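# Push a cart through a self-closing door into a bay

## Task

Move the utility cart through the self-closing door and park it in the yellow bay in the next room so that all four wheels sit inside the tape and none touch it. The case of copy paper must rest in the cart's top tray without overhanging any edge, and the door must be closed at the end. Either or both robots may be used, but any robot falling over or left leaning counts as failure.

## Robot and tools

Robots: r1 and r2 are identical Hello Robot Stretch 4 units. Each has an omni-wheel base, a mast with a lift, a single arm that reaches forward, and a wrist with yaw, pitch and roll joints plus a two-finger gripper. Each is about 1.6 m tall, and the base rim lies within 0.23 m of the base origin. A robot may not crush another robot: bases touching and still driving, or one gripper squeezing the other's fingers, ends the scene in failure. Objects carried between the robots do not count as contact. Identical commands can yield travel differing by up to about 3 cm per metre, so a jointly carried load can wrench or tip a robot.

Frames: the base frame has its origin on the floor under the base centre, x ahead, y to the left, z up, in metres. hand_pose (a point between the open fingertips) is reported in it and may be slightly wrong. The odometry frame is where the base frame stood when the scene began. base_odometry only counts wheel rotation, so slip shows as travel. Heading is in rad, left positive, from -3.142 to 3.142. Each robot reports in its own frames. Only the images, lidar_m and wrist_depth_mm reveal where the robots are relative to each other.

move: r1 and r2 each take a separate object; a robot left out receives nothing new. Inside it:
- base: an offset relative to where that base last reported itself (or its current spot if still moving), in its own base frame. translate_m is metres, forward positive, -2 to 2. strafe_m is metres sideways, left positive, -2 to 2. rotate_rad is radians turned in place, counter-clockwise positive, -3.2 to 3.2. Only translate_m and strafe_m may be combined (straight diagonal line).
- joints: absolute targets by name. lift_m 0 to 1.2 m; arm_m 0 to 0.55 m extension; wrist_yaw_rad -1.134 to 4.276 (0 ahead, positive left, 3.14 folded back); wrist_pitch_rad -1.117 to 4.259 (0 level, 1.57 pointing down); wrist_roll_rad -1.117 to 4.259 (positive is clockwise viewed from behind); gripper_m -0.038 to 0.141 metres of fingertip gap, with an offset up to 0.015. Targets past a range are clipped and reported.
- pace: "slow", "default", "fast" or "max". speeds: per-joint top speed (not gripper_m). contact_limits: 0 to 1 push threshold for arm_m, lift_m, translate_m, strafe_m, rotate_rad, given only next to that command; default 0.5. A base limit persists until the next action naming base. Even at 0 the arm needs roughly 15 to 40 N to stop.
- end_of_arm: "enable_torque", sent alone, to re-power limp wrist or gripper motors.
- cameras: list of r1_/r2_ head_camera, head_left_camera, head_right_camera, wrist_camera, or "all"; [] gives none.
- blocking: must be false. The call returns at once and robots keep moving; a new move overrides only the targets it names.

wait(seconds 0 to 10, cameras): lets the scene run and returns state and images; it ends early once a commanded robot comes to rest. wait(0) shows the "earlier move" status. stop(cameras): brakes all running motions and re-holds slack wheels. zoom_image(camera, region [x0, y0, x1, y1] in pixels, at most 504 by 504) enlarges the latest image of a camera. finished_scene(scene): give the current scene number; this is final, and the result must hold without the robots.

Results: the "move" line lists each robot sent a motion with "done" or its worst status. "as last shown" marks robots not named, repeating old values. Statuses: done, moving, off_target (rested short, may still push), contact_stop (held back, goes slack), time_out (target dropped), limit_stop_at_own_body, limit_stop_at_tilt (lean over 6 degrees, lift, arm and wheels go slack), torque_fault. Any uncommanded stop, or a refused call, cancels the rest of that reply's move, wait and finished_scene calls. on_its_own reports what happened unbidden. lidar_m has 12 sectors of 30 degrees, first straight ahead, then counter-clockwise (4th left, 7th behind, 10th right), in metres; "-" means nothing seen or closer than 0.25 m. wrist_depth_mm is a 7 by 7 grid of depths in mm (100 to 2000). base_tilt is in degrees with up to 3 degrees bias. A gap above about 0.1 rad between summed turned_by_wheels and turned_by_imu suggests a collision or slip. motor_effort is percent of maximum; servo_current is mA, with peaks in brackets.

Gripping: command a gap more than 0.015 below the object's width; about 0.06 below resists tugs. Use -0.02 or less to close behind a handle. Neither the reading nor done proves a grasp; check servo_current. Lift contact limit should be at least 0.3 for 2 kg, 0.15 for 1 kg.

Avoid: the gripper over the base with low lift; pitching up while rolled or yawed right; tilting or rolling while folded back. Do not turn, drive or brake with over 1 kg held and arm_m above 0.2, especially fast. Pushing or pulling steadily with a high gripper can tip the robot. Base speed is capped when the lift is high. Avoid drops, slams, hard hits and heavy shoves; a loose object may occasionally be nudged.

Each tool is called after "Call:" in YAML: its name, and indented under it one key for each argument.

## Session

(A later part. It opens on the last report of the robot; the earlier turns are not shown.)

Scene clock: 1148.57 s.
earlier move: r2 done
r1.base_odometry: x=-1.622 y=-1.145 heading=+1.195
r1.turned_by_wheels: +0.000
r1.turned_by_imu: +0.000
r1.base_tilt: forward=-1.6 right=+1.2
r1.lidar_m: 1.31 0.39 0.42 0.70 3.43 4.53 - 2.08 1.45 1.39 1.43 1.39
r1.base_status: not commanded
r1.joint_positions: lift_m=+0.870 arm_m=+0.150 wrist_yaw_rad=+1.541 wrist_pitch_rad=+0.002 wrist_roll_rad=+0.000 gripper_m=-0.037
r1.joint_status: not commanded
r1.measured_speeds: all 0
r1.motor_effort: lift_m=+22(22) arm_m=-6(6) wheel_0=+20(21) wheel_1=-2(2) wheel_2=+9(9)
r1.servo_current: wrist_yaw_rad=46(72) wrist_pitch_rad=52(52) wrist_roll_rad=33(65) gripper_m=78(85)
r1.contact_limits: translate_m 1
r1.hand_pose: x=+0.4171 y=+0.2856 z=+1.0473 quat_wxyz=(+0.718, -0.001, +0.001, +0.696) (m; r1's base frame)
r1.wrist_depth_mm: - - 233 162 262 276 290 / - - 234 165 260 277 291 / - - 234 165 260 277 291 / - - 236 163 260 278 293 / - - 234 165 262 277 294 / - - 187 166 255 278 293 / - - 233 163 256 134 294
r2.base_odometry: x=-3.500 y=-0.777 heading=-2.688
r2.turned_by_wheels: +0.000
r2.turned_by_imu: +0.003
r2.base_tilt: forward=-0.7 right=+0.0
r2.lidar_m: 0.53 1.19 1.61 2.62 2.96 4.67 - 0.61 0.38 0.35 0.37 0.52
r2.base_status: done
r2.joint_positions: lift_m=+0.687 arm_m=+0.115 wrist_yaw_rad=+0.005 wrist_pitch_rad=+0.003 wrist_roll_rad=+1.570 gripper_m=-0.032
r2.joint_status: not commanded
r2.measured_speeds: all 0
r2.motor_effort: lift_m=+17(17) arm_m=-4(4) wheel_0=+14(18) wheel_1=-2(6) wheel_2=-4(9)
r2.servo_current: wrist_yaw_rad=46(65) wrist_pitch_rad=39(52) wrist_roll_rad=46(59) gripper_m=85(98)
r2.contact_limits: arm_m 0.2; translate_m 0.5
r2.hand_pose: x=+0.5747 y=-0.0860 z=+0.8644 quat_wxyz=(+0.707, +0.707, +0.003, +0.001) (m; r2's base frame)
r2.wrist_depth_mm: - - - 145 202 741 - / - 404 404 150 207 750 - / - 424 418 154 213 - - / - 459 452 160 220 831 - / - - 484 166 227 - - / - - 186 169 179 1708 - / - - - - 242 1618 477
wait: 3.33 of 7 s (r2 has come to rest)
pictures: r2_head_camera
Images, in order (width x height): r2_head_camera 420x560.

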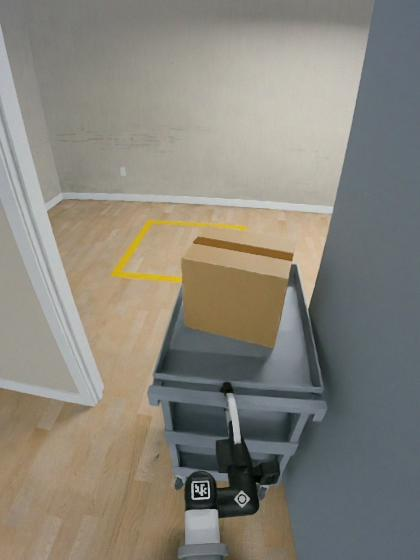

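Call:
move:
  blocking: false
  r1: {"base":{"translate_m":0.086,"strafe_m":-0.121},"joints":{"wrist_yaw_rad":1.7},"speeds":{"wrist_yaw_rad":0.1},"pace":"slow","contact_limits":{"translate_m":1}}
  cameras: []

Call:
wait:
  seconds: 4
  cameras: []

Call:
move:
  blocking: false
  r1: {"base":{"translate_m":0.105,"strafe_m":-0.105},"joints":{"wrist_yaw_rad":1.86},"speeds":{"wrist_yaw_rad":0.1},"pace":"slow","contact_limits":{"translate_m":1}}
  cameras: []

Call:
wait:
  seconds: 4
  cameras: ["r1_head_camera","r2_head_camera","r2_head_right_camera"]

Scene clock: 1161.77 s.
move: r1 moving
r1.base_odometry: x=-1.610 y=-1.142 heading=+1.197
r1.turned_by_wheels: +0.002
r1.turned_by_imu: +0.017
r1.base_tilt: forward=-1.6 right=+1.2
r1.lidar_m: 1.30 0.42 0.41 0.71 3.44 4.64 - 2.06 1.46 1.37 1.44 1.37
r1.base_status: translate_m moving; strafe_m moving
r1.joint_positions: lift_m=+0.870 arm_m=+0.150 wrist_yaw_rad=+1.582 wrist_pitch_rad=+0.002 wrist_roll_rad=+0.000 gripper_m=-0.037
r1.joint_status: wrist_yaw_rad moving
r1.measured_speeds: translate_m=+0.029 strafe_m=-0.040 rotate_rad=+0.001 lift_m=+0.000 arm_m=+0.000 wrist_yaw_rad=+0.105 wrist_pitch_rad=+0.000 wrist_roll_rad=+0.000
r1.motor_effort: lift_m=+22(22) arm_m=-6(6) wheel_0=+23(26) wheel_1=-4(5) wheel_2=+7(9)
r1.servo_current: wrist_yaw_rad=52(65) wrist_pitch_rad=33(46) wrist_roll_rad=52(59) gripper_m=72(78)
r1.contact_limits: translate_m 1
r1.hand_pose: x=+0.4052 y=+0.2894 z=+1.0473 quat_wxyz=(+0.703, -0.001, +0.001, +0.711) (m; r1's base frame)
r1.wrist_depth_mm: - - 235 162 255 268 279 / - - 235 164 255 268 278 / - - 234 164 256 268 278 / - - 235 164 255 270 279 / - - 235 164 256 271 282 / - - 232 165 182 270 282 / - - 233 163 255 135 283
r2: as last shown
r2.turned_by_imu: +0.000
r2.lidar_m: 0.52 1.22 1.66 2.63 2.95 4.67 - 0.65 0.35 0.35 0.38 0.52
r2.motor_effort: lift_m=+17(17) arm_m=-4(4) wheel_0=+13(13) wheel_1=-2(2) wheel_2=-4(4)
r2.servo_current: wrist_yaw_rad=46(59) wrist_pitch_rad=33(46) wrist_roll_rad=39(52) gripper_m=85(98)
r2.contact_limits: arm_m 0.2; translate_m 0.5
r2.wrist_depth_mm: - - - 145 201 750 - / - 404 404 150 207 750 - / - 424 418 153 214 - - / - 455 445 159 220 831 - / - - 480 166 227 - - / - - 186 169 179 1756 - / - - - - 243 1576 480
pictures: none
No camera images: "cameras" was empty.

Scene clock: 1164.03 s.
earlier move: r1 done
r1.base_odometry: x=-1.479 y=-1.109 heading=+1.198
r1.turned_by_wheels: +0.002
r1.turned_by_imu: +0.217
r1.base_tilt: forward=-1.6 right=+1.2
r1.lidar_m: 1.17 0.39 0.40 3.41 3.80 4.62 3.13 1.62 1.32 1.31 1.44 1.19
r1.base_status: done
r1.joint_positions: lift_m=+0.870 arm_m=+0.150 wrist_yaw_rad=+1.720 wrist_pitch_rad=+0.002 wrist_roll_rad=+0.000 gripper_m=-0.037
r1.joint_status: all done
r1.measured_speeds: all 0
r1.on_its_own: wrist_yaw_rad is at rest, and its servo_current (111 mA) is outside its rest range (0 to 104 mA)
r1.motor_effort: lift_m=+22(22) arm_m=+4(6) wheel_0=+30(35) wheel_1=+10(11) wheel_2=+3(12)
r1.servo_current: wrist_yaw_rad=111(130) wrist_pitch_rad=46(52) wrist_roll_rad=59(59) gripper_m=72(85)
r1.contact_limits: translate_m 1
r1.hand_pose: x=+0.3646 y=+0.2982 z=+1.0473 quat_wxyz=(+0.653, -0.001, +0.001, +0.758) (m; r1's base frame)
r1.wrist_depth_mm: - - 250 236 229 219 213 / - - 250 235 229 220 213 / - - 252 236 230 221 213 / - - 252 170 230 222 213 / - - 254 238 231 222 213 / - - 181 168 229 221 215 / - 150 253 178 146 220 216
r2.base_odometry: x=-3.500 y=-0.777 heading=-2.688
r2.turned_by_wheels: +0.000
r2.turned_by_imu: +0.000
r2.base_tilt: forward=-0.7 right=+0.1
r2.lidar_m: 0.51 1.20 1.63 2.61 2.90 4.64 - 2.61 0.38 0.36 0.38 0.53
r2.base_status: not commanded
r2.joint_positions: lift_m=+0.687 arm_m=+0.115 wrist_yaw_rad=+0.005 wrist_pitch_rad=+0.003 wrist_roll_rad=+1.570 gripper_m=-0.032
r2.joint_status: not commanded
r2.measured_speeds: all 0
r2.motor_effort: lift_m=+17(17) arm_m=-4(4) wheel_0=+13(14) wheel_1=-2(2) wheel_2=-4(4)
r2.servo_current: wrist_yaw_rad=59(65) wrist_pitch_rad=39(46) wrist_roll_rad=52(59) gripper_m=91(98)
r2.contact_limits: arm_m 0.2; translate_m 0.5
r2.hand_pose: x=+0.5747 y=-0.0860 z=+0.8644 quat_wxyz=(+0.707, +0.707, +0.003, +0.001) (m; r2's base frame)
r2.wrist_depth_mm: - - - 145 201 750 - / - 404 404 149 207 750 - / - 424 418 153 213 - - / - 459 449 159 220 831 - / - - 480 165 226 - - / - - 186 169 179 1708 - / - - - - 241 1618 473
wait: 2.27 of 4 s (r1 has come to rest)
pictures: none
No camera images: "cameras" was empty.

Scene clock: 1164.53 s.
move: r1 moving
r1.base_odometry: x=-1.467 y=-1.104 heading=+1.202
r1.turned_by_wheels: +0.004
r1.turned_by_imu: +0.010
r1.base_tilt: forward=-1.6 right=+1.2
r1.lidar_m: 1.16 0.38 0.42 3.41 3.84 4.60 3.07 1.59 1.30 1.28 1.43 1.19
r1.base_status: translate_m moving; strafe_m moving
r1.joint_positions: lift_m=+0.870 arm_m=+0.150 wrist_yaw_rad=+1.761 wrist_pitch_rad=+0.002 wrist_roll_rad=+0.000 gripper_m=-0.037
r1.joint_status: wrist_yaw_rad moving
r1.measured_speeds: translate_m=+0.035 strafe_m=-0.031 rotate_rad=+0.017 lift_m=+0.000 arm_m=+0.000 wrist_yaw_rad=+0.097 wrist_pitch_rad=+0.000 wrist_roll_rad=+0.000
r1.motor_effort: lift_m=+22(22) arm_m=+3(4) wheel_0=+33(33) wheel_1=+10(10) wheel_2=+4(4)
r1.servo_current: wrist_yaw_rad=59(117) wrist_pitch_rad=39(46) wrist_roll_rad=52(65) gripper_m=72(85)
r1.contact_limits: translate_m 1
r1.hand_pose: x=+0.3523 y=+0.2997 z=+1.0473 quat_wxyz=(+0.637, -0.001, +0.001, +0.771) (m; r1's base frame)
r1.wrist_depth_mm: - - 255 236 228 215 208 / - - 256 236 229 218 209 / - - 257 236 230 217 210 / - - 257 175 230 218 211 / - - 259 172 230 220 211 / - - 181 170 229 219 211 / - 153 259 166 160 216 211
r2: as last shown
r2.lidar_m: 0.51 1.19 1.63 2.63 2.93 4.67 - 2.60 0.35 0.35 0.38 0.53
r2.servo_current: wrist_yaw_rad=52(59) wrist_pitch_rad=39(46) wrist_roll_rad=46(52) gripper_m=98(98)
r2.contact_limits: arm_m 0.2; translate_m 0.5
r2.wrist_depth_mm: - - - 145 202 741 - / - 402 404 150 207 750 - / - 421 415 154 213 - - / - 459 449 160 220 831 - / - - 477 165 227 - - / - - 186 169 180 1708 - / - - - - 242 1576 480
pictures: none
No camera images: "cameras" was empty.

Scene clock: 1166.77 s.
earlier move: r1 done
r1.base_odometry: x=-1.343 y=-1.049 heading=+1.201
r1.turned_by_wheels: -0.001
r1.turned_by_imu: +0.172
r1.base_tilt: forward=-1.6 right=+1.3
r1.lidar_m: 0.88 0.35 0.41 3.50 4.29 4.68 2.25 1.42 1.27 1.26 1.20 1.08
r1.base_status: done
r1.joint_positions: lift_m=+0.870 arm_m=+0.150 wrist_yaw_rad=+1.879 wrist_pitch_rad=+0.002 wrist_roll_rad=+0.000 gripper_m=-0.037
r1.joint_status: all done
r1.measured_speeds: all 0
r1.motor_effort: lift_m=+22(22) arm_m=+3(4) wheel_0=+25(36) wheel_1=+9(10) wheel_2=+1(7)
r1.servo_current: wrist_yaw_rad=98(130) wrist_pitch_rad=46(52) wrist_roll_rad=46(65) gripper_m=72(85)
r1.contact_limits: translate_m 1
r1.hand_pose: x=+0.3168 y=+0.3013 z=+1.0473 quat_wxyz=(+0.590, -0.001, +0.001, +0.807) (m; r1's base frame)
r1.wrist_depth_mm: - - - 230 211 191 176 / - - - 228 213 190 176 / - - - 229 214 191 177 / - - - 171 215 192 177 / - - - 232 216 193 179 / - - 180 169 211 193 179 / - 150 - 168 165 189 179
r2.base_odometry: x=-3.500 y=-0.777 heading=-2.688
r2.turned_by_wheels: +0.000
r2.turned_by_imu: +0.000
r2.base_tilt: forward=-0.7 right=+0.1
r2.lidar_m: 0.53 1.19 1.64 2.63 2.93 4.66 - 2.59 0.37 0.35 0.36 0.53
r2.base_status: not commanded
r2.joint_positions: lift_m=+0.687 arm_m=+0.115 wrist_yaw_rad=+0.005 wrist_pitch_rad=+0.003 wrist_roll_rad=+1.570 gripper_m=-0.032
r2.joint_status: not commanded
r2.measured_speeds: all 0
r2.motor_effort: lift_m=+17(17) arm_m=-4(4) wheel_0=+13(14) wheel_1=-2(2) wheel_2=-4(4)
r2.servo_current: wrist_yaw_rad=46(59) wrist_pitch_rad=39(52) wrist_roll_rad=39(65) gripper_m=91(98)
r2.contact_limits: arm_m 0.2; translate_m 0.5
r2.hand_pose: x=+0.5747 y=-0.0860 z=+0.8644 quat_wxyz=(+0.707, +0.707, +0.003, +0.001) (m; r2's base frame)
r2.wrist_depth_mm: - - - 145 201 750 - / - 399 404 149 207 759 - / - 424 415 153 213 - - / - 459 449 159 220 820 - / - - 480 165 228 - - / - - 186 170 179 1756 - / - - - - 242 1576 477
wait: 2.23 of 4 s (r1 has come to rest)
pictures: r1_head_camera, r2_head_camera, r2_head_right_camera
Images, in order (width x height): r1_head_camera 420x560, r2_head_camera 420x560, r2_head_right_camera 420x672.

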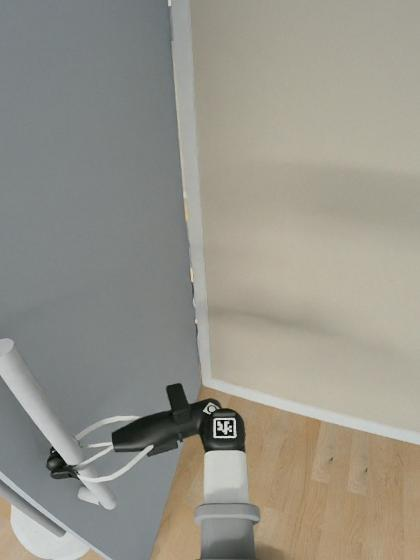

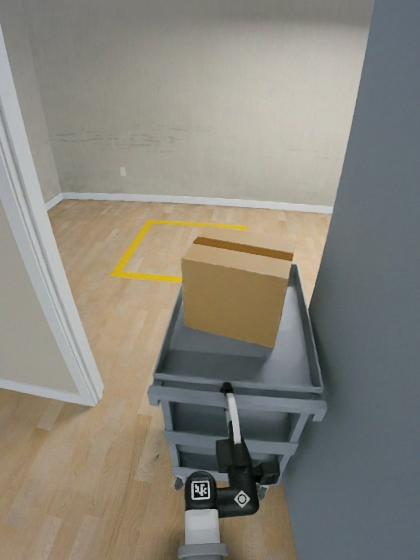

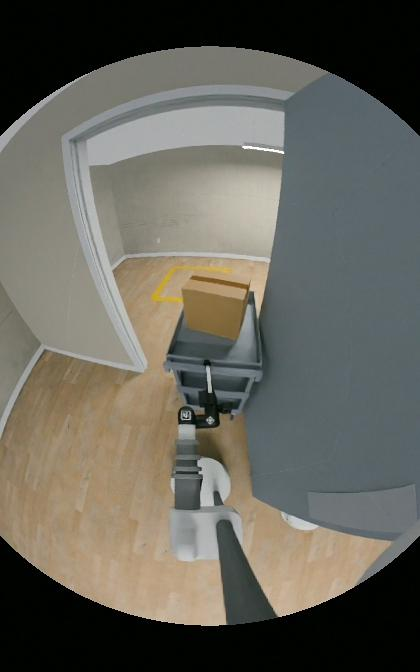

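Call:
move:
  blocking: false
  r2: {"base":{"translate_m":-0.35,"strafe_m":0.25},"pace":"slow","contact_limits":{"translate_m":0.5}}
  cameras: []

Call:
wait:
  seconds: 7
  cameras: ["r2_head_camera"]

Scene clock: 1173.03 s.
move: r2 moving
r1: as last shown
r1.turned_by_wheels: +0.000
r1.turned_by_imu: +0.000
r1.base_tilt: forward=-1.6 right=+1.2
r1.lidar_m: 0.85 0.37 0.40 3.48 4.28 4.68 2.27 1.38 1.26 1.28 1.20 1.08
r1.motor_effort: lift_m=+22(22) arm_m=+3(4) wheel_0=+25(25) wheel_1=+8(9) wheel_2=+1(1)
r1.servo_current: wrist_yaw_rad=117(124) wrist_pitch_rad=39(46) wrist_roll_rad=33(65) gripper_m=72(72)
r1.contact_limits: translate_m 1
r1.wrist_depth_mm: - - - 231 213 192 176 / - - - 228 213 190 176 / - - - 229 214 191 177 / - - - 171 216 192 177 / - - - 232 216 193 179 / - - 180 169 211 193 179 / - 150 - 167 165 187 179
r2.base_odometry: x=-3.487 y=-0.779 heading=-2.687
r2.turned_by_wheels: +0.001
r2.turned_by_imu: +0.001
r2.base_tilt: forward=-0.6 right=+0.1
r2.lidar_m: 0.50 1.18 1.70 2.62 2.92 4.65 - 2.59 0.36 0.34 0.38 0.52
r2.base_status: translate_m moving; strafe_m moving
r2.joint_positions: lift_m=+0.687 arm_m=+0.115 wrist_yaw_rad=+0.005 wrist_pitch_rad=+0.003 wrist_roll_rad=+1.570 gripper_m=-0.032
r2.joint_status: not commanded
r2.measured_speeds: translate_m=-0.045 strafe_m=+0.032 rotate_rad=+0.003 lift_m=+0.000 arm_m=+0.000 wrist_yaw_rad=+0.000 wrist_pitch_rad=+0.000 wrist_roll_rad=+0.000
r2.motor_effort: lift_m=+17(17) arm_m=-4(4) wheel_0=-6(9) wheel_1=+2(5) wheel_2=+13(15)
r2.servo_current: wrist_yaw_rad=39(59) wrist_pitch_rad=46(46) wrist_roll_rad=52(59) gripper_m=91(91)
r2.contact_limits: arm_m 0.2; translate_m 0.5
r2.hand_pose: x=+0.5747 y=-0.0860 z=+0.8644 quat_wxyz=(+0.707, +0.707, +0.003, +0.001) (m; r2's base frame)
r2.wrist_depth_mm: - - - 147 203 750 - / - 404 407 151 208 - - / - 424 421 155 215 - - / - 462 449 161 222 831 - / - - 480 167 229 - - / - - 185 171 179 544 - / - - - - 242 1576 477
pictures: none
No camera images: "cameras" was empty.

Scene clock: 1178.03 s.
earlier move: r2 done
r1.base_odometry: x=-1.343 y=-1.049 heading=+1.201
r1.turned_by_wheels: +0.000
r1.turned_by_imu: +0.000
r1.base_tilt: forward=-1.6 right=+1.2
r1.lidar_m: 0.85 0.37 0.39 0.83 4.29 4.69 2.25 1.41 1.26 1.29 1.22 1.08
r1.base_status: not commanded
r1.joint_positions: lift_m=+0.870 arm_m=+0.150 wrist_yaw_rad=+1.879 wrist_pitch_rad=+0.002 wrist_roll_rad=+0.000 gripper_m=-0.037
r1.joint_status: not commanded
r1.measured_speeds: all 0
r1.on_its_own: wrist_yaw_rad is at rest, and its servo_current (117 mA) is outside its rest range (0 to 104 mA)
r1.motor_effort: lift_m=+22(22) arm_m=+4(4) wheel_0=+25(25) wheel_1=+8(9) wheel_2=+1(1)
r1.servo_current: wrist_yaw_rad=117(130) wrist_pitch_rad=46(52) wrist_roll_rad=59(65) gripper_m=72(85)
r1.contact_limits: translate_m 1
r1.hand_pose: x=+0.3168 y=+0.3013 z=+1.0473 quat_wxyz=(+0.590, -0.001, +0.001, +0.807) (m; r1's base frame)
r1.wrist_depth_mm: - - - 231 212 191 176 / - - - 227 213 190 176 / - - - 230 213 192 177 / - - - 171 216 192 178 / - - - 232 216 193 179 / - - 180 168 210 193 179 / - 150 - 168 165 187 180
r2.base_odometry: x=-3.076 y=-0.848 heading=-2.688
r2.turned_by_wheels: -0.001
r2.turned_by_imu: -0.003
r2.base_tilt: forward=-0.7 right=+0.1
r2.lidar_m: 0.50 1.41 2.32 2.45 2.72 4.36 - 2.85 2.31 0.82 0.63 0.54
r2.base_status: done
r2.joint_positions: lift_m=+0.687 arm_m=+0.115 wrist_yaw_rad=-0.003 wrist_pitch_rad=+0.003 wrist_roll_rad=+1.570 gripper_m=-0.032
r2.joint_status: not commanded
r2.measured_speeds: all 0
r2.motor_effort: lift_m=+17(17) arm_m=-4(4) wheel_0=-7(19) wheel_1=+2(6) wheel_2=+4(16)
r2.servo_current: wrist_yaw_rad=46(59) wrist_pitch_rad=39(52) wrist_roll_rad=59(65) gripper_m=85(98)
r2.contact_limits: arm_m 0.2; translate_m 0.5
r2.hand_pose: x=+0.5740 y=-0.0883 z=+0.8644 quat_wxyz=(+0.707, +0.707, +0.000, -0.002) (m; r2's base frame)
r2.wrist_depth_mm: - - - 167 227 1661 504 / - - - 168 228 750 - / - 433 430 169 229 831 - / - 449 445 229 230 831 - / - 466 462 170 232 842 - / - - 185 171 178 - - / - 137 - - - - -
wait: 5.00 of 7 s (r2 has come to rest)
pictures: r2_head_camera
Images, in order (width x height): r2_head_camera 420x560.

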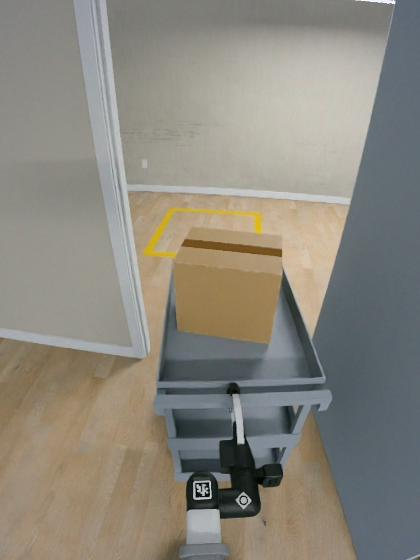

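Call:
move:
  blocking: false
  r2: {"base":{"translate_m":0.35,"strafe_m":-0.01},"pace":"slow","contact_limits":{"translate_m":0.5}}
  cameras: []

Call:
wait:
  seconds: 7
  cameras: ["r2_head_camera"]

Scene clock: 1185.07 s.
move: r2 moving
r1.base_odometry: x=-1.343 y=-1.049 heading=+1.201
r1.turned_by_wheels: +0.000
r1.turned_by_imu: +0.000
r1.base_tilt: forward=-1.6 right=+1.3
r1.lidar_m: 0.88 0.38 0.39 0.81 4.26 4.67 2.24 1.41 1.26 1.28 1.21 1.06
r1.base_status: not commanded
r1.joint_positions: lift_m=+0.870 arm_m=+0.150 wrist_yaw_rad=+1.879 wrist_pitch_rad=+0.002 wrist_roll_rad=+0.000 gripper_m=-0.037
r1.joint_status: not commanded
r1.measured_speeds: all 0
r1.motor_effort: lift_m=+22(22) arm_m=+4(4) wheel_0=+25(26) wheel_1=+8(8) wheel_2=+1(1)
r1.servo_current: wrist_yaw_rad=111(124) wrist_pitch_rad=33(39) wrist_roll_rad=46(59) gripper_m=72(78)
r1.contact_limits: translate_m 1
r1.hand_pose: x=+0.3168 y=+0.3013 z=+1.0473 quat_wxyz=(+0.590, -0.001, +0.001, +0.807) (m; r1's base frame)
r1.wrist_depth_mm: - - - 230 212 191 176 / - - - 228 213 190 176 / - - - 230 214 191 177 / - - - 171 216 192 178 / - - - 232 217 193 178 / - - 180 168 211 193 179 / - 150 - 168 165 188 179
r2.base_odometry: x=-3.087 y=-0.853 heading=-2.689
r2.turned_by_wheels: +0.000
r2.turned_by_imu: +0.000
r2.base_tilt: forward=-0.7 right=+0.0
r2.lidar_m: 0.48 1.41 2.29 2.44 2.74 4.35 - 2.79 2.33 0.80 0.64 0.54
r2.base_status: translate_m moving; strafe_m moving
r2.joint_positions: lift_m=+0.687 arm_m=+0.115 wrist_yaw_rad=-0.005 wrist_pitch_rad=+0.003 wrist_roll_rad=+1.570 gripper_m=-0.032
r2.joint_status: not commanded
r2.measured_speeds: translate_m=+0.049 strafe_m=-0.002 rotate_rad=-0.001 lift_m=+0.000 arm_m=+0.000 wrist_yaw_rad=-0.016 wrist_pitch_rad=+0.000 wrist_roll_rad=+0.000
r2.motor_effort: lift_m=+17(17) arm_m=-1(4) wheel_0=+6(9) wheel_1=+7(7) wheel_2=-17(17)
r2.servo_current: wrist_yaw_rad=46(52) wrist_pitch_rad=46(46) wrist_roll_rad=33(52) gripper_m=98(98)
r2.contact_limits: arm_m 0.2; translate_m 0.5
r2.hand_pose: x=+0.5738 y=-0.0889 z=+0.8644 quat_wxyz=(+0.707, +0.707, -0.001, -0.003) (m; r2's base frame)
r2.wrist_depth_mm: - - - 167 228 1661 1182 / - - - 168 228 750 - / - 430 430 168 229 831 - / - 449 445 229 229 831 - / - 462 455 169 229 831 - / - - 185 169 180 - - / - 145 - - 231 - -
pictures: none
No camera images: "cameras" was empty.

Scene clock: 1189.37 s.
earlier move: r2 done
r1.base_odometry: x=-1.343 y=-1.049 heading=+1.201
r1.turned_by_wheels: +0.000
r1.turned_by_imu: +0.000
r1.base_tilt: forward=-1.7 right=+1.2
r1.lidar_m: 0.88 0.37 0.40 3.50 4.30 4.68 2.23 1.42 1.25 1.29 1.20 1.08
r1.base_status: not commanded
r1.joint_positions: lift_m=+0.870 arm_m=+0.150 wrist_yaw_rad=+1.879 wrist_pitch_rad=+0.002 wrist_roll_rad=+0.000 gripper_m=-0.037
r1.joint_status: not commanded
r1.measured_speeds: all 0
r1.on_its_own: wrist_yaw_rad is at rest, and its servo_current (117 mA) is outside its rest range (0 to 104 mA)
r1.motor_effort: lift_m=+22(22) arm_m=+4(4) wheel_0=+25(26) wheel_1=+8(9) wheel_2=+1(1)
r1.servo_current: wrist_yaw_rad=117(130) wrist_pitch_rad=46(52) wrist_roll_rad=39(72) gripper_m=72(78)
r1.contact_limits: translate_m 1
r1.hand_pose: x=+0.3168 y=+0.3013 z=+1.0473 quat_wxyz=(+0.590, -0.001, +0.001, +0.807) (m; r1's base frame)
r1.wrist_depth_mm: - - - 231 212 192 175 / - - - 229 212 189 176 / - - - 229 213 191 177 / - - - 171 215 192 178 / - - - 231 216 192 178 / - - 180 168 211 193 179 / - 150 - 168 166 187 179
r2.base_odometry: x=-3.395 y=-0.992 heading=-2.688
r2.turned_by_wheels: +0.001
r2.turned_by_imu: +0.002
r2.base_tilt: forward=-0.6 right=+0.1
r2.lidar_m: 0.44 0.71 1.73 2.40 2.67 4.28 - 2.87 0.87 0.60 0.61 0.56
r2.base_status: done
r2.joint_positions: lift_m=+0.687 arm_m=+0.115 wrist_yaw_rad=+0.001 wrist_pitch_rad=+0.003 wrist_roll_rad=+1.570 gripper_m=-0.032
r2.joint_status: not commanded
r2.measured_speeds: all 0
r2.motor_effort: lift_m=+17(17) arm_m=+4(4) wheel_0=+8(15) wheel_1=+6(8) wheel_2=-7(19)
r2.servo_current: wrist_yaw_rad=39(65) wrist_pitch_rad=46(46) wrist_roll_rad=52(65) gripper_m=91(98)
r2.contact_limits: arm_m 0.2; translate_m 0.5
r2.hand_pose: x=+0.5744 y=-0.0871 z=+0.8644 quat_wxyz=(+0.707, +0.707, +0.001, -0.001) (m; r2's base frame)
r2.wrist_depth_mm: - - - 287 307 325 324 / - - - 212 281 1618 1160 / - - - 201 266 1808 - / - - 455 189 250 820 - / - 449 449 181 237 842 - / - 442 185 170 179 - - / - 439 433 - 220 133 -
wait: 4.30 of 7 s (r2 has come to rest)
pictures: r2_head_camera
Images, in order (width x height): r2_head_camera 420x560.

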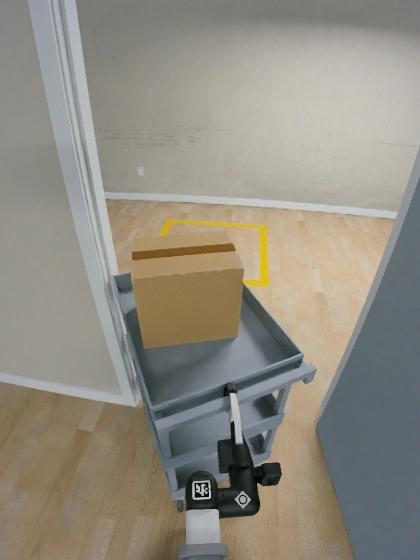

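Call:
move:
  blocking: false
  r2: {"base":{"translate_m":-0.3,"strafe_m":0.08},"pace":"slow","contact_limits":{"translate_m":0.5}}
  cameras: []

Call:
wait:
  seconds: 7
  cameras: []

Call:
move:
  blocking: false
  r2: {"base":{"translate_m":0.25,"strafe_m":0.06},"pace":"slow","contact_limits":{"translate_m":0.5}}
  cameras: []

Call:
wait:
  seconds: 7
  cameras: ["r2_head_camera"]

Scene clock: 1196.17 s.
move: r2 moving
r1.base_odometry: x=-1.343 y=-1.049 heading=+1.201
r1.turned_by_wheels: +0.000
r1.turned_by_imu: +0.000
r1.base_tilt: forward=-1.6 right=+1.2
r1.lidar_m: 0.86 0.34 0.40 3.49 4.31 4.67 2.21 1.42 1.27 1.28 1.22 1.09
r1.base_status: not commanded
r1.joint_positions: lift_m=+0.870 arm_m=+0.150 wrist_yaw_rad=+1.879 wrist_pitch_rad=+0.002 wrist_roll_rad=+0.000 gripper_m=-0.037
r1.joint_status: not commanded
r1.measured_speeds: all 0
r1.motor_effort: lift_m=+22(22) arm_m=+4(4) wheel_0=+25(25) wheel_1=+8(9) wheel_2=+1(1)
r1.servo_current: wrist_yaw_rad=111(117) wrist_pitch_rad=46(46) wrist_roll_rad=46(59) gripper_m=78(78)
r1.contact_limits: translate_m 1
r1.hand_pose: x=+0.3168 y=+0.3013 z=+1.0473 quat_wxyz=(+0.590, -0.001, +0.001, +0.807) (m; r1's base frame)
r1.wrist_depth_mm: - - - 231 212 192 175 / - - - 229 213 190 176 / - - - 230 214 191 178 / - - - 171 215 192 178 / - - - 233 217 192 179 / - - 180 169 211 193 179 / - 150 - 168 165 188 179
r2.base_odometry: x=-3.383 y=-0.990 heading=-2.688
r2.turned_by_wheels: +0.000
r2.turned_by_imu: +0.001
r2.base_tilt: forward=-0.7 right=+0.1
r2.lidar_m: 0.46 0.77 1.75 2.37 2.68 4.25 - 2.85 0.85 0.60 0.61 0.54
r2.base_status: translate_m moving; strafe_m moving
r2.joint_positions: lift_m=+0.687 arm_m=+0.115 wrist_yaw_rad=+0.001 wrist_pitch_rad=+0.003 wrist_roll_rad=+1.570 gripper_m=-0.032
r2.joint_status: not commanded
r2.measured_speeds: translate_m=-0.049 strafe_m=+0.013 rotate_rad=-0.001 lift_m=+0.000 arm_m=+0.000 wrist_yaw_rad=+0.000 wrist_pitch_rad=+0.000 wrist_roll_rad=+0.000
r2.motor_effort: lift_m=+17(17) arm_m=+4(4) wheel_0=-5(8) wheel_1=-5(6) wheel_2=+13(13)
r2.servo_current: wrist_yaw_rad=46(59) wrist_pitch_rad=46(46) wrist_roll_rad=52(59) gripper_m=91(98)
r2.contact_limits: arm_m 0.2; translate_m 0.5
r2.hand_pose: x=+0.5744 y=-0.0870 z=+0.8644 quat_wxyz=(+0.707, +0.707, +0.002, +0.000) (m; r2's base frame)
r2.wrist_depth_mm: - - - 224 300 325 325 / - - - 211 278 1661 1160 / - - - 200 263 1808 - / - - 459 188 249 820 - / - 452 449 181 238 842 - / - 442 185 170 179 - - / - 436 433 - 220 133 -
pictures: none
No camera images: "cameras" was empty.

Scene clock: 1200.03 s.
earlier move: r2 done
r1.base_odometry: x=-1.343 y=-1.049 heading=+1.201
r1.turned_by_wheels: +0.000
r1.turned_by_imu: +0.000
r1.base_tilt: forward=-1.7 right=+1.2
r1.lidar_m: 0.86 0.35 0.39 0.88 4.28 4.69 2.24 1.40 1.27 1.29 1.20 1.08
r1.base_status: not commanded
r1.joint_positions: lift_m=+0.870 arm_m=+0.150 wrist_yaw_rad=+1.879 wrist_pitch_rad=+0.002 wrist_roll_rad=+0.000 gripper_m=-0.037
r1.joint_status: not commanded
r1.measured_speeds: all 0
r1.on_its_own: wrist_yaw_rad is at rest, and its servo_current (124 mA) is outside its rest range (0 to 104 mA)
r1.motor_effort: lift_m=+22(22) arm_m=+4(4) wheel_0=+25(26) wheel_1=+8(9) wheel_2=+1(1)
r1.servo_current: wrist_yaw_rad=124(130) wrist_pitch_rad=33(59) wrist_roll_rad=59(72) gripper_m=72(78)
r1.contact_limits: translate_m 1
r1.hand_pose: x=+0.3168 y=+0.3013 z=+1.0473 quat_wxyz=(+0.590, -0.001, +0.001, +0.807) (m; r1's base frame)
r1.wrist_depth_mm: - - - 231 213 191 176 / - - - 228 213 190 176 / - - - 229 214 191 178 / - - - 171 216 191 178 / - - - 231 216 193 178 / - - 180 169 211 193 179 / - 150 - 168 165 188 180
r2.base_odometry: x=-3.090 y=-0.933 heading=-2.687
r2.turned_by_wheels: +0.001
r2.turned_by_imu: +0.002
r2.base_tilt: forward=-0.6 right=+0.0
r2.lidar_m: 0.48 1.43 2.26 2.36 2.62 4.21 - 2.91 2.40 0.69 0.72 0.52
r2.base_status: done
r2.joint_positions: lift_m=+0.687 arm_m=+0.115 wrist_yaw_rad=+0.006 wrist_pitch_rad=+0.003 wrist_roll_rad=+1.570 gripper_m=-0.032
r2.joint_status: not commanded
r2.measured_speeds: all 0
r2.motor_effort: lift_m=+17(17) arm_m=-4(4) wheel_0=+1(14) wheel_1=-2(9) wheel_2=+12(16)
r2.servo_current: wrist_yaw_rad=39(72) wrist_pitch_rad=46(46) wrist_roll_rad=52(59) gripper_m=91(98)
r2.contact_limits: arm_m 0.2; translate_m 0.5
r2.hand_pose: x=+0.5748 y=-0.0857 z=+0.8644 quat_wxyz=(+0.707, +0.707, +0.003, +0.001) (m; r2's base frame)
r2.wrist_depth_mm: - - - 169 229 1618 1138 / - - - 170 229 759 - / - 433 430 170 230 842 - / - 452 445 230 231 842 - / - 466 459 171 232 831 - / - 480 185 172 180 - - / - - - - 233 - -
wait: 3.87 of 7 s (r2 has come to rest)
pictures: none
No camera images: "cameras" was empty.

Scene clock: 1200.53 s.
move: r2 moving
r1.base_odometry: x=-1.343 y=-1.049 heading=+1.201
r1.turned_by_wheels: +0.000
r1.turned_by_imu: +0.000
r1.base_tilt: forward=-1.6 right=+1.2
r1.lidar_m: 0.86 0.36 0.39 0.87 4.30 4.67 2.24 1.41 1.26 1.28 1.20 1.09
r1.base_status: not commanded
r1.joint_positions: lift_m=+0.870 arm_m=+0.150 wrist_yaw_rad=+1.879 wrist_pitch_rad=+0.002 wrist_roll_rad=+0.000 gripper_m=-0.037
r1.joint_status: not commanded
r1.measured_speeds: all 0
r1.motor_effort: lift_m=+22(22) arm_m=+4(4) wheel_0=+25(25) wheel_1=+8(9) wheel_2=+1(1)
r1.servo_current: wrist_yaw_rad=117(124) wrist_pitch_rad=46(46) wrist_roll_rad=46(59) gripper_m=72(72)
r1.contact_limits: translate_m 1
r1.hand_pose: x=+0.3168 y=+0.3013 z=+1.0473 quat_wxyz=(+0.590, -0.001, +0.001, +0.807) (m; r1's base frame)
r1.wrist_depth_mm: - - - 231 212 192 176 / - - - 228 213 190 177 / - - - 230 213 191 177 / - - - 171 216 192 178 / - - - 232 216 193 178 / - - 180 169 210 194 179 / - 150 - 168 166 188 179
r2.base_odometry: x=-3.100 y=-0.940 heading=-2.687
r2.turned_by_wheels: +0.000
r2.turned_by_imu: +0.000
r2.base_tilt: forward=-0.7 right=+0.0
r2.lidar_m: 0.49 1.40 2.24 2.36 2.60 4.21 - 2.92 2.39 0.69 0.72 0.54
r2.base_status: translate_m moving; strafe_m moving
r2.joint_positions: lift_m=+0.687 arm_m=+0.115 wrist_yaw_rad=+0.005 wrist_pitch_rad=+0.003 wrist_roll_rad=+1.570 gripper_m=-0.032
r2.joint_status: not commanded
r2.measured_speeds: translate_m=+0.049 strafe_m=+0.011 rotate_rad=+0.001 lift_m=+0.000 arm_m=+0.000 wrist_yaw_rad=-0.025 wrist_pitch_rad=+0.000 wrist_roll_rad=+0.000
r2.motor_effort: lift_m=+17(17) arm_m=-3(4) wheel_0=+8(12) wheel_1=+7(9) wheel_2=-10(10)
r2.servo_current: wrist_yaw_rad=59(59) wrist_pitch_rad=33(46) wrist_roll_rad=46(59) gripper_m=85(91)
r2.contact_limits: arm_m 0.2; translate_m 0.5
r2.hand_pose: x=+0.5747 y=-0.0859 z=+0.8644 quat_wxyz=(+0.707, +0.707, +0.003, +0.001) (m; r2's base frame)
r2.wrist_depth_mm: - - - 169 229 1661 1160 / - - - 170 230 759 - / - 433 433 170 230 820 - / - 445 439 231 231 842 - / - 462 459 171 230 842 - / - 480 184 171 178 - - / - - - - 232 - -
pictures: none
No camera images: "cameras" was empty.

Scene clock: 1203.87 s.
earlier move: r2 done
r1.base_odometry: x=-1.343 y=-1.049 heading=+1.201
r1.turned_by_wheels: +0.000
r1.turned_by_imu: +0.000
r1.base_tilt: forward=-1.6 right=+1.2
r1.lidar_m: 0.87 0.37 0.40 3.49 4.29 4.69 2.23 1.42 1.25 1.27 1.22 1.07
r1.base_status: not commanded
r1.joint_positions: lift_m=+0.870 arm_m=+0.150 wrist_yaw_rad=+1.879 wrist_pitch_rad=+0.002 wrist_roll_rad=+0.000 gripper_m=-0.037
r1.joint_status: not commanded
r1.measured_speeds: all 0
r1.motor_effort: lift_m=+22(22) arm_m=+4(4) wheel_0=+25(25) wheel_1=+8(9) wheel_2=+1(1)
r1.servo_current: wrist_yaw_rad=91(130) wrist_pitch_rad=39(46) wrist_roll_rad=33(72) gripper_m=72(78)
r1.contact_limits: translate_m 1
r1.hand_pose: x=+0.3168 y=+0.3013 z=+1.0473 quat_wxyz=(+0.590, -0.001, +0.001, +0.807) (m; r1's base frame)
r1.wrist_depth_mm: - - - 231 211 191 175 / - - - 229 213 190 176 / - - - 229 214 191 177 / - - - 172 216 192 178 / - - - 232 216 192 178 / - - 181 168 209 193 179 / - 150 - 167 165 188 179
r2.base_odometry: x=-3.288 y=-1.096 heading=-2.686
r2.turned_by_wheels: +0.001
r2.turned_by_imu: +0.001
r2.base_tilt: forward=-0.7 right=+0.0
r2.lidar_m: 0.52 1.14 1.85 2.27 2.51 4.03 - 3.02 0.99 0.74 0.78 0.53
r2.base_status: done
r2.joint_positions: lift_m=+0.687 arm_m=+0.115 wrist_yaw_rad=+0.001 wrist_pitch_rad=+0.003 wrist_roll_rad=+1.570 gripper_m=-0.032
r2.joint_status: not commanded
r2.measured_speeds: all 0
r2.motor_effort: lift_m=+17(17) arm_m=+4(4) wheel_0=+10(13) wheel_1=+6(10) wheel_2=-6(18)
r2.servo_current: wrist_yaw_rad=46(72) wrist_pitch_rad=39(52) wrist_roll_rad=46(59) gripper_m=91(98)
r2.contact_limits: arm_m 0.2; translate_m 0.5
r2.hand_pose: x=+0.5744 y=-0.0871 z=+0.8644 quat_wxyz=(+0.707, +0.707, +0.001, -0.001) (m; r2's base frame)
r2.wrist_depth_mm: - - - 153 210 1576 - / - - 585 156 213 - - / - 427 421 160 219 - - / - 452 442 163 222 831 - / - - 469 167 229 - - / - - 185 170 179 - - / - - - - - - 480
wait: 3.33 of 7 s (r2 has come to rest)
pictures: r2_head_camera
Images, in order (width x height): r2_head_camera 420x560.

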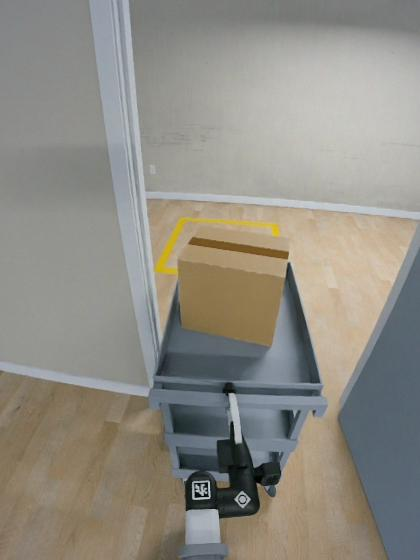

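Call:
move:
  blocking: false
  r2: {"base":{"translate_m":0.35,"strafe_m":-0.04},"pace":"slow","contact_limits":{"translate_m":0.5}}
  cameras: []

Call:
wait:
  seconds: 7
  cameras: ["r2_head_camera"]

Scene clock: 1210.60 s.
move: r2 moving
r1: as last shown
r1.lidar_m: 0.83 0.35 0.39 3.48 4.29 4.67 2.28 1.42 1.27 1.27 1.21 1.07
r1.motor_effort: lift_m=+22(22) arm_m=+3(4) wheel_0=+25(25) wheel_1=+8(9) wheel_2=+1(1)
r1.servo_current: wrist_yaw_rad=91(124) wrist_pitch_rad=46(52) wrist_roll_rad=26(65) gripper_m=72(78)
r1.contact_limits: translate_m 1
r1.wrist_depth_mm: - - - 231 213 192 175 / - - - 228 213 190 176 / - - - 229 215 191 178 / - - - 171 215 192 178 / - - - 232 216 193 179 / - - 179 168 210 193 179 / - 150 - 167 165 188 179
r2.base_odometry: x=-3.300 y=-1.100 heading=-2.685
r2.turned_by_wheels: +0.001
r2.turned_by_imu: +0.002
r2.base_tilt: forward=-0.7 right=+0.1
r2.lidar_m: 0.52 1.16 1.85 2.27 2.50 4.00 - 3.03 1.02 0.71 0.77 0.52
r2.base_status: translate_m moving; strafe_m moving
r2.joint_positions: lift_m=+0.687 arm_m=+0.115 wrist_yaw_rad=+0.001 wrist_pitch_rad=+0.003 wrist_roll_rad=+1.570 gripper_m=-0.032
r2.joint_status: not commanded
r2.measured_speeds: translate_m=+0.049 strafe_m=-0.006 rotate_rad=+0.000 lift_m=+0.000 arm_m=+0.000 wrist_yaw_rad=+0.000 wrist_pitch_rad=+0.000 wrist_roll_rad=+0.000
r2.motor_effort: lift_m=+17(17) arm_m=+3(4) wheel_0=+14(21) wheel_1=+7(9) wheel_2=-10(11)
r2.servo_current: wrist_yaw_rad=46(46) wrist_pitch_rad=52(52) wrist_roll_rad=46(59) gripper_m=91(91)
r2.contact_limits: arm_m 0.2; translate_m 0.5
r2.hand_pose: x=+0.5744 y=-0.0871 z=+0.8644 quat_wxyz=(+0.707, +0.707, +0.001, -0.001) (m; r2's base frame)
r2.wrist_depth_mm: - - - 151 207 1397 - / - - 544 154 213 - - / - 424 418 158 217 - - / - 455 445 162 223 831 - / - - 469 167 229 - - / - - 185 170 179 - - / - - - - - - 473
pictures: none
No camera images: "cameras" was empty.

Scene clock: 1214.90 s.
earlier move: r2 done
r1.base_odometry: x=-1.343 y=-1.049 heading=+1.201
r1.turned_by_wheels: +0.000
r1.turned_by_imu: +0.000
r1.base_tilt: forward=-1.7 right=+1.2
r1.lidar_m: 0.87 0.36 0.39 3.48 4.30 4.67 2.25 1.43 1.27 1.28 1.21 1.08
r1.base_status: not commanded
r1.joint_positions: lift_m=+0.870 arm_m=+0.150 wrist_yaw_rad=+1.879 wrist_pitch_rad=+0.002 wrist_roll_rad=+0.000 gripper_m=-0.037
r1.joint_status: not commanded
r1.measured_speeds: all 0
r1.on_its_own: wrist_yaw_rad is at rest, and its servo_current (124 mA) is outside its rest range (0 to 104 mA)
r1.motor_effort: lift_m=+22(22) arm_m=+4(4) wheel_0=+25(26) wheel_1=+8(9) wheel_2=+1(1)
r1.servo_current: wrist_yaw_rad=124(130) wrist_pitch_rad=46(52) wrist_roll_rad=26(65) gripper_m=72(78)
r1.contact_limits: translate_m 1
r1.hand_pose: x=+0.3168 y=+0.3013 z=+1.0473 quat_wxyz=(+0.590, -0.001, +0.001, +0.807) (m; r1's base frame)
r1.wrist_depth_mm: - - - 231 212 191 175 / - - - 228 213 190 176 / - - - 229 214 191 177 / - - - 171 215 191 178 / - - - 232 216 193 178 / - - 180 169 209 194 180 / - 150 - 168 165 188 179
r2.base_odometry: x=-3.620 y=-1.214 heading=-2.685
r2.turned_by_wheels: +0.000
r2.turned_by_imu: +0.003
r2.base_tilt: forward=-0.7 right=+0.0
r2.lidar_m: 0.53 0.79 1.21 2.24 2.51 3.99 - 3.06 0.72 0.68 0.73 0.53
r2.base_status: done
r2.joint_positions: lift_m=+0.687 arm_m=+0.115 wrist_yaw_rad=+0.002 wrist_pitch_rad=+0.003 wrist_roll_rad=+1.570 gripper_m=-0.032
r2.joint_status: not commanded
r2.measured_speeds: all 0
r2.motor_effort: lift_m=+17(17) arm_m=+4(4) wheel_0=+8(21) wheel_1=+5(10) wheel_2=-3(12)
r2.servo_current: wrist_yaw_rad=52(59) wrist_pitch_rad=39(52) wrist_roll_rad=46(65) gripper_m=98(98)
r2.contact_limits: arm_m 0.2; translate_m 0.5
r2.hand_pose: x=+0.5745 y=-0.0867 z=+0.8644 quat_wxyz=(+0.707, +0.707, +0.002, +0.000) (m; r2's base frame)
r2.wrist_depth_mm: - - - 141 196 - - / - 399 402 146 204 750 - / - 421 415 150 212 - - / - 459 449 157 219 820 - / - - 480 164 227 - - / - - 184 170 179 1499 525 / - - - - - 1537 466
wait: 4.30 of 7 s (r2 has come to rest)
pictures: r2_head_camera
Images, in order (width x height): r2_head_camera 420x560.

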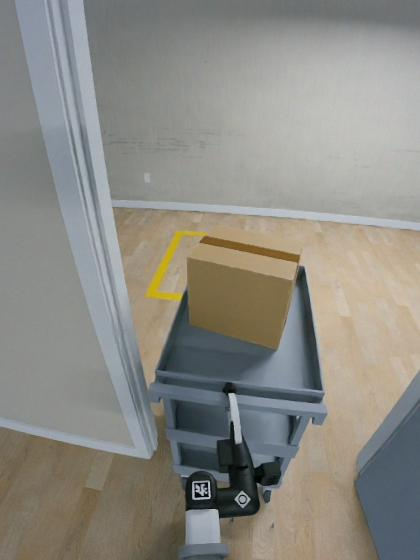

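Call:
move:
  blocking: false
  r2: {"base":{"translate_m":0.25,"strafe_m":-0.12},"pace":"slow","contact_limits":{"translate_m":0.5}}
  cameras: []

Call:
wait:
  seconds: 7
  cameras: ["r2_head_camera","r2_head_left_camera","r2_head_right_camera"]

Scene clock: 1220.37 s.
move: r2 moving
r1.base_odometry: x=-1.343 y=-1.049 heading=+1.201
r1.turned_by_wheels: +0.000
r1.turned_by_imu: +0.000
r1.base_tilt: forward=-1.6 right=+1.2
r1.lidar_m: 0.89 0.37 0.39 3.48 4.25 4.67 2.24 1.42 1.26 1.28 1.18 1.06
r1.base_status: not commanded
r1.joint_positions: lift_m=+0.870 arm_m=+0.150 wrist_yaw_rad=+1.879 wrist_pitch_rad=+0.002 wrist_roll_rad=+0.000 gripper_m=-0.037
r1.joint_status: not commanded
r1.measured_speeds: all 0
r1.motor_effort: lift_m=+22(22) arm_m=+4(4) wheel_0=+25(25) wheel_1=+8(9) wheel_2=+1(1)
r1.servo_current: wrist_yaw_rad=111(117) wrist_pitch_rad=39(46) wrist_roll_rad=52(72) gripper_m=65(78)
r1.contact_limits: translate_m 1
r1.hand_pose: x=+0.3168 y=+0.3013 z=+1.0473 quat_wxyz=(+0.590, -0.001, +0.001, +0.807) (m; r1's base frame)
r1.wrist_depth_mm: - - - 231 212 191 175 / - - - 229 213 190 177 / - - - 229 215 191 177 / - - - 171 215 192 178 / - - - 232 216 193 178 / - - 180 169 210 194 178 / - 150 - 168 165 187 179
r2.base_odometry: x=-3.634 y=-1.215 heading=-2.684
r2.turned_by_wheels: +0.001
r2.turned_by_imu: +0.001
r2.base_tilt: forward=-0.7 right=+0.0
r2.lidar_m: 0.52 0.77 1.23 2.25 2.52 4.05 - 3.07 0.73 0.69 0.73 0.50
r2.base_status: translate_m moving; strafe_m moving
r2.joint_positions: lift_m=+0.687 arm_m=+0.115 wrist_yaw_rad=+0.002 wrist_pitch_rad=+0.003 wrist_roll_rad=+1.570 gripper_m=-0.032
r2.joint_status: not commanded
r2.measured_speeds: translate_m=+0.049 strafe_m=-0.023 rotate_rad=+0.003 lift_m=+0.000 arm_m=+0.000 wrist_yaw_rad=+0.000 wrist_pitch_rad=+0.000 wrist_roll_rad=+0.000
r2.motor_effort: lift_m=+17(17) arm_m=+4(4) wheel_0=+9(15) wheel_1=+7(7) wheel_2=-9(10)
r2.servo_current: wrist_yaw_rad=52(59) wrist_pitch_rad=39(52) wrist_roll_rad=46(46) gripper_m=85(98)
r2.contact_limits: arm_m 0.2; translate_m 0.5
r2.hand_pose: x=+0.5745 y=-0.0867 z=+0.8644 quat_wxyz=(+0.707, +0.707, +0.002, +0.000) (m; r2's base frame)
r2.wrist_depth_mm: - - - 140 195 - - / - 402 404 145 202 750 - / - 418 415 149 211 - - / - 455 449 156 218 820 - / - - 484 164 225 - - / - - 186 170 179 1499 517 / - - - - - 1576 466
pictures: none
No camera images: "cameras" was empty.

Scene clock: 1223.83 s.
earlier move: r2 done
r1.base_odometry: x=-1.343 y=-1.049 heading=+1.201
r1.turned_by_wheels: +0.000
r1.turned_by_imu: +0.000
r1.base_tilt: forward=-1.6 right=+1.3
r1.lidar_m: 0.86 0.35 0.39 3.49 4.28 4.68 2.25 1.38 1.27 1.27 1.20 1.08
r1.base_status: not commanded
r1.joint_positions: lift_m=+0.870 arm_m=+0.150 wrist_yaw_rad=+1.879 wrist_pitch_rad=+0.002 wrist_roll_rad=+0.000 gripper_m=-0.037
r1.joint_status: not commanded
r1.measured_speeds: all 0
r1.motor_effort: lift_m=+22(22) arm_m=+4(4) wheel_0=+25(26) wheel_1=+8(9) wheel_2=+1(1)
r1.servo_current: wrist_yaw_rad=98(137) wrist_pitch_rad=46(52) wrist_roll_rad=52(72) gripper_m=78(78)
r1.contact_limits: translate_m 1
r1.hand_pose: x=+0.3168 y=+0.3013 z=+1.0473 quat_wxyz=(+0.590, -0.001, +0.001, +0.807) (m; r1's base frame)
r1.wrist_depth_mm: - - - 231 211 192 175 / - - - 229 213 190 176 / - - - 229 214 191 178 / - - - 171 216 193 178 / - - - 231 216 192 179 / - - 180 170 210 194 180 / - 150 - 168 165 188 179
r2.base_odometry: x=-3.897 y=-1.217 heading=-2.684
r2.turned_by_wheels: +0.000
r2.turned_by_imu: +0.003
r2.base_tilt: forward=-0.7 right=+0.0
r2.lidar_m: 0.53 0.60 0.75 2.31 2.63 4.16 - 0.84 0.62 0.57 0.60 0.53
r2.base_status: done
r2.joint_positions: lift_m=+0.687 arm_m=+0.115 wrist_yaw_rad=+0.004 wrist_pitch_rad=+0.003 wrist_roll_rad=+1.570 gripper_m=-0.032
r2.joint_status: not commanded
r2.measured_speeds: all 0
r2.motor_effort: lift_m=+17(17) arm_m=+4(4) wheel_0=+9(17) wheel_1=+6(9) wheel_2=-2(10)
r2.servo_current: wrist_yaw_rad=52(65) wrist_pitch_rad=39(52) wrist_roll_rad=39(59) gripper_m=85(98)
r2.contact_limits: arm_m 0.2; translate_m 0.5
r2.hand_pose: x=+0.5746 y=-0.0862 z=+0.8644 quat_wxyz=(+0.707, +0.707, +0.002, +0.000) (m; r2's base frame)
r2.wrist_depth_mm: - - - 149 206 1464 - / - - 496 153 211 - - / - 418 418 156 216 - - / - 455 442 162 222 820 - / - - 469 167 229 - - / - - 186 170 179 564 - / - - - - 241 1499 473
wait: 3.47 of 7 s (r2 has come to rest)
pictures: r2_head_camera, r2_head_left_camera, r2_head_right_camera
Images, in order (width x height): r2_head_camera 420x560, r2_head_left_camera 420x672, r2_head_right_camera 420x672.

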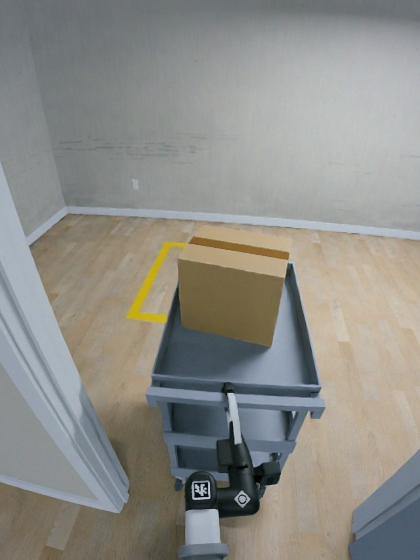

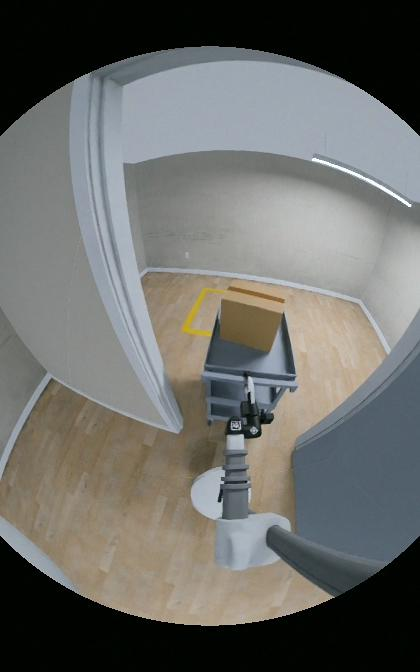

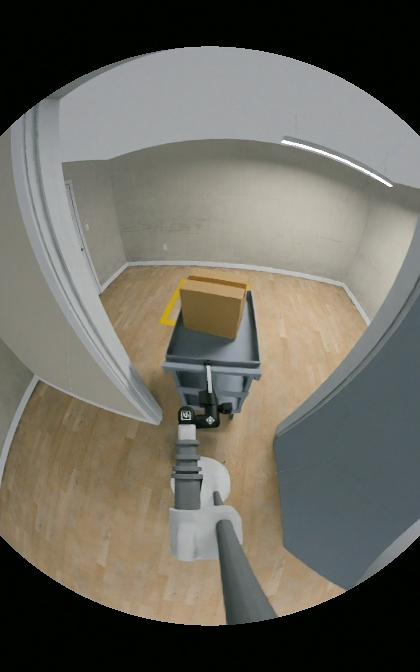

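Call:
move:
  blocking: false
  r2: {"base":{"translate_m":0.35,"strafe_m":-0.01},"pace":"slow","contact_limits":{"translate_m":0.5}}
  cameras: []

Call:
wait:
  seconds: 7
  cameras: ["r2_head_camera"]

Scene clock: 1231.50 s.
move: r2 moving
r1: as last shown
r1.base_tilt: forward=-1.6 right=+1.2
r1.lidar_m: 0.86 0.35 0.40 3.45 4.30 4.69 2.24 1.39 1.26 1.27 1.21 1.09
r1.servo_current: wrist_yaw_rad=98(137) wrist_pitch_rad=46(46) wrist_roll_rad=52(72) gripper_m=72(78)
r1.contact_limits: translate_m 1
r1.wrist_depth_mm: - - - 230 212 192 175 / - - - 228 213 189 176 / - - - 229 213 191 177 / - - - 172 216 192 178 / - - - 231 216 192 179 / - - 180 169 211 194 179 / - 150 - 167 166 187 179
r2.base_odometry: x=-3.908 y=-1.222 heading=-2.684
r2.turned_by_wheels: +0.000
r2.turned_by_imu: +0.001
r2.base_tilt: forward=-0.7 right=+0.0
r2.lidar_m: 0.52 0.57 0.76 2.31 2.59 4.17 - 0.83 0.62 0.58 0.60 0.54
r2.base_status: translate_m moving; strafe_m moving
r2.joint_positions: lift_m=+0.687 arm_m=+0.115 wrist_yaw_rad=+0.004 wrist_pitch_rad=+0.003 wrist_roll_rad=+1.570 gripper_m=-0.032
r2.joint_status: not commanded
r2.measured_speeds: translate_m=+0.048 strafe_m=-0.001 rotate_rad=+0.000 lift_m=+0.000 arm_m=+0.000 wrist_yaw_rad=+0.000 wrist_pitch_rad=+0.000 wrist_roll_rad=+0.000
r2.motor_effort: lift_m=+17(17) arm_m=+4(4) wheel_0=+10(13) wheel_1=+8(10) wheel_2=-11(11)
r2.servo_current: wrist_yaw_rad=39(59) wrist_pitch_rad=39(46) wrist_roll_rad=46(59) gripper_m=85(91)
r2.contact_limits: arm_m 0.2; translate_m 0.5
r2.hand_pose: x=+0.5746 y=-0.0862 z=+0.8644 quat_wxyz=(+0.707, +0.707, +0.002, +0.000) (m; r2's base frame)
r2.wrist_depth_mm: - - - 150 206 1464 - / - - 521 154 212 - - / - 418 418 157 216 - - / - 449 445 163 223 831 - / - - 473 167 228 - - / - - 185 170 178 - - / - - - - - 1537 477
pictures: none
No camera images: "cameras" was empty.

Scene clock: 1235.80 s.
earlier move: r2 done
r1.base_odometry: x=-1.343 y=-1.049 heading=+1.201
r1.turned_by_wheels: +0.000
r1.turned_by_imu: +0.000
r1.base_tilt: forward=-1.6 right=+1.2
r1.lidar_m: 0.87 0.35 0.40 3.48 4.28 4.68 2.25 1.40 1.26 1.28 1.21 1.08
r1.base_status: not commanded
r1.joint_positions: lift_m=+0.870 arm_m=+0.150 wrist_yaw_rad=+1.879 wrist_pitch_rad=+0.002 wrist_roll_rad=+0.000 gripper_m=-0.037
r1.joint_status: not commanded
r1.measured_speeds: all 0
r1.motor_effort: lift_m=+22(22) arm_m=+4(4) wheel_0=+25(26) wheel_1=+8(9) wheel_2=+1(1)
r1.servo_current: wrist_yaw_rad=104(137) wrist_pitch_rad=39(52) wrist_roll_rad=59(72) gripper_m=72(85)
r1.contact_limits: translate_m 1
r1.hand_pose: x=+0.3168 y=+0.3013 z=+1.0473 quat_wxyz=(+0.590, -0.001, +0.001, +0.807) (m; r1's base frame)
r1.wrist_depth_mm: - - - 232 213 192 175 / - - - 229 213 190 176 / - - - 229 213 191 177 / - - - 171 215 192 178 / - - - 232 216 193 179 / - - 180 169 210 194 179 / - 150 - 168 165 188 179
r2.base_odometry: x=-4.215 y=-1.362 heading=-2.685
r2.turned_by_wheels: -0.001
r2.turned_by_imu: -0.003
r2.base_tilt: forward=-0.7 right=+0.0
r2.lidar_m: 0.53 2.75 0.37 2.05 2.52 4.03 - 0.85 0.63 0.58 2.82 0.51
r2.base_status: done
r2.joint_positions: lift_m=+0.687 arm_m=+0.115 wrist_yaw_rad=-0.005 wrist_pitch_rad=+0.003 wrist_roll_rad=+1.570 gripper_m=-0.032
r2.joint_status: not commanded
r2.measured_speeds: all 0
r2.motor_effort: lift_m=+17(17) arm_m=+4(4) wheel_0=+0(13) wheel_1=+2(10) wheel_2=-10(15)
r2.servo_current: wrist_yaw_rad=59(59) wrist_pitch_rad=39(52) wrist_roll_rad=52(59) gripper_m=85(98)
r2.contact_limits: arm_m 0.2; translate_m 0.5
r2.hand_pose: x=+0.5739 y=-0.0888 z=+0.8644 quat_wxyz=(+0.707, +0.707, -0.001, -0.003) (m; r2's base frame)
r2.wrist_depth_mm: - - - 145 201 715 - / - 402 402 150 207 759 - / - 424 421 153 213 - - / - 459 449 160 220 842 - / - - 484 166 228 - - / - - 185 170 180 - - / - - - - - 1618 452
wait: 4.30 of 7 s (r2 has come to rest)
pictures: r2_head_camera
Images, in order (width x height): r2_head_camera 420x560.

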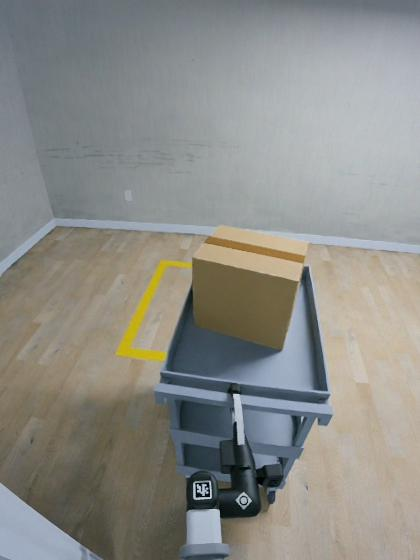

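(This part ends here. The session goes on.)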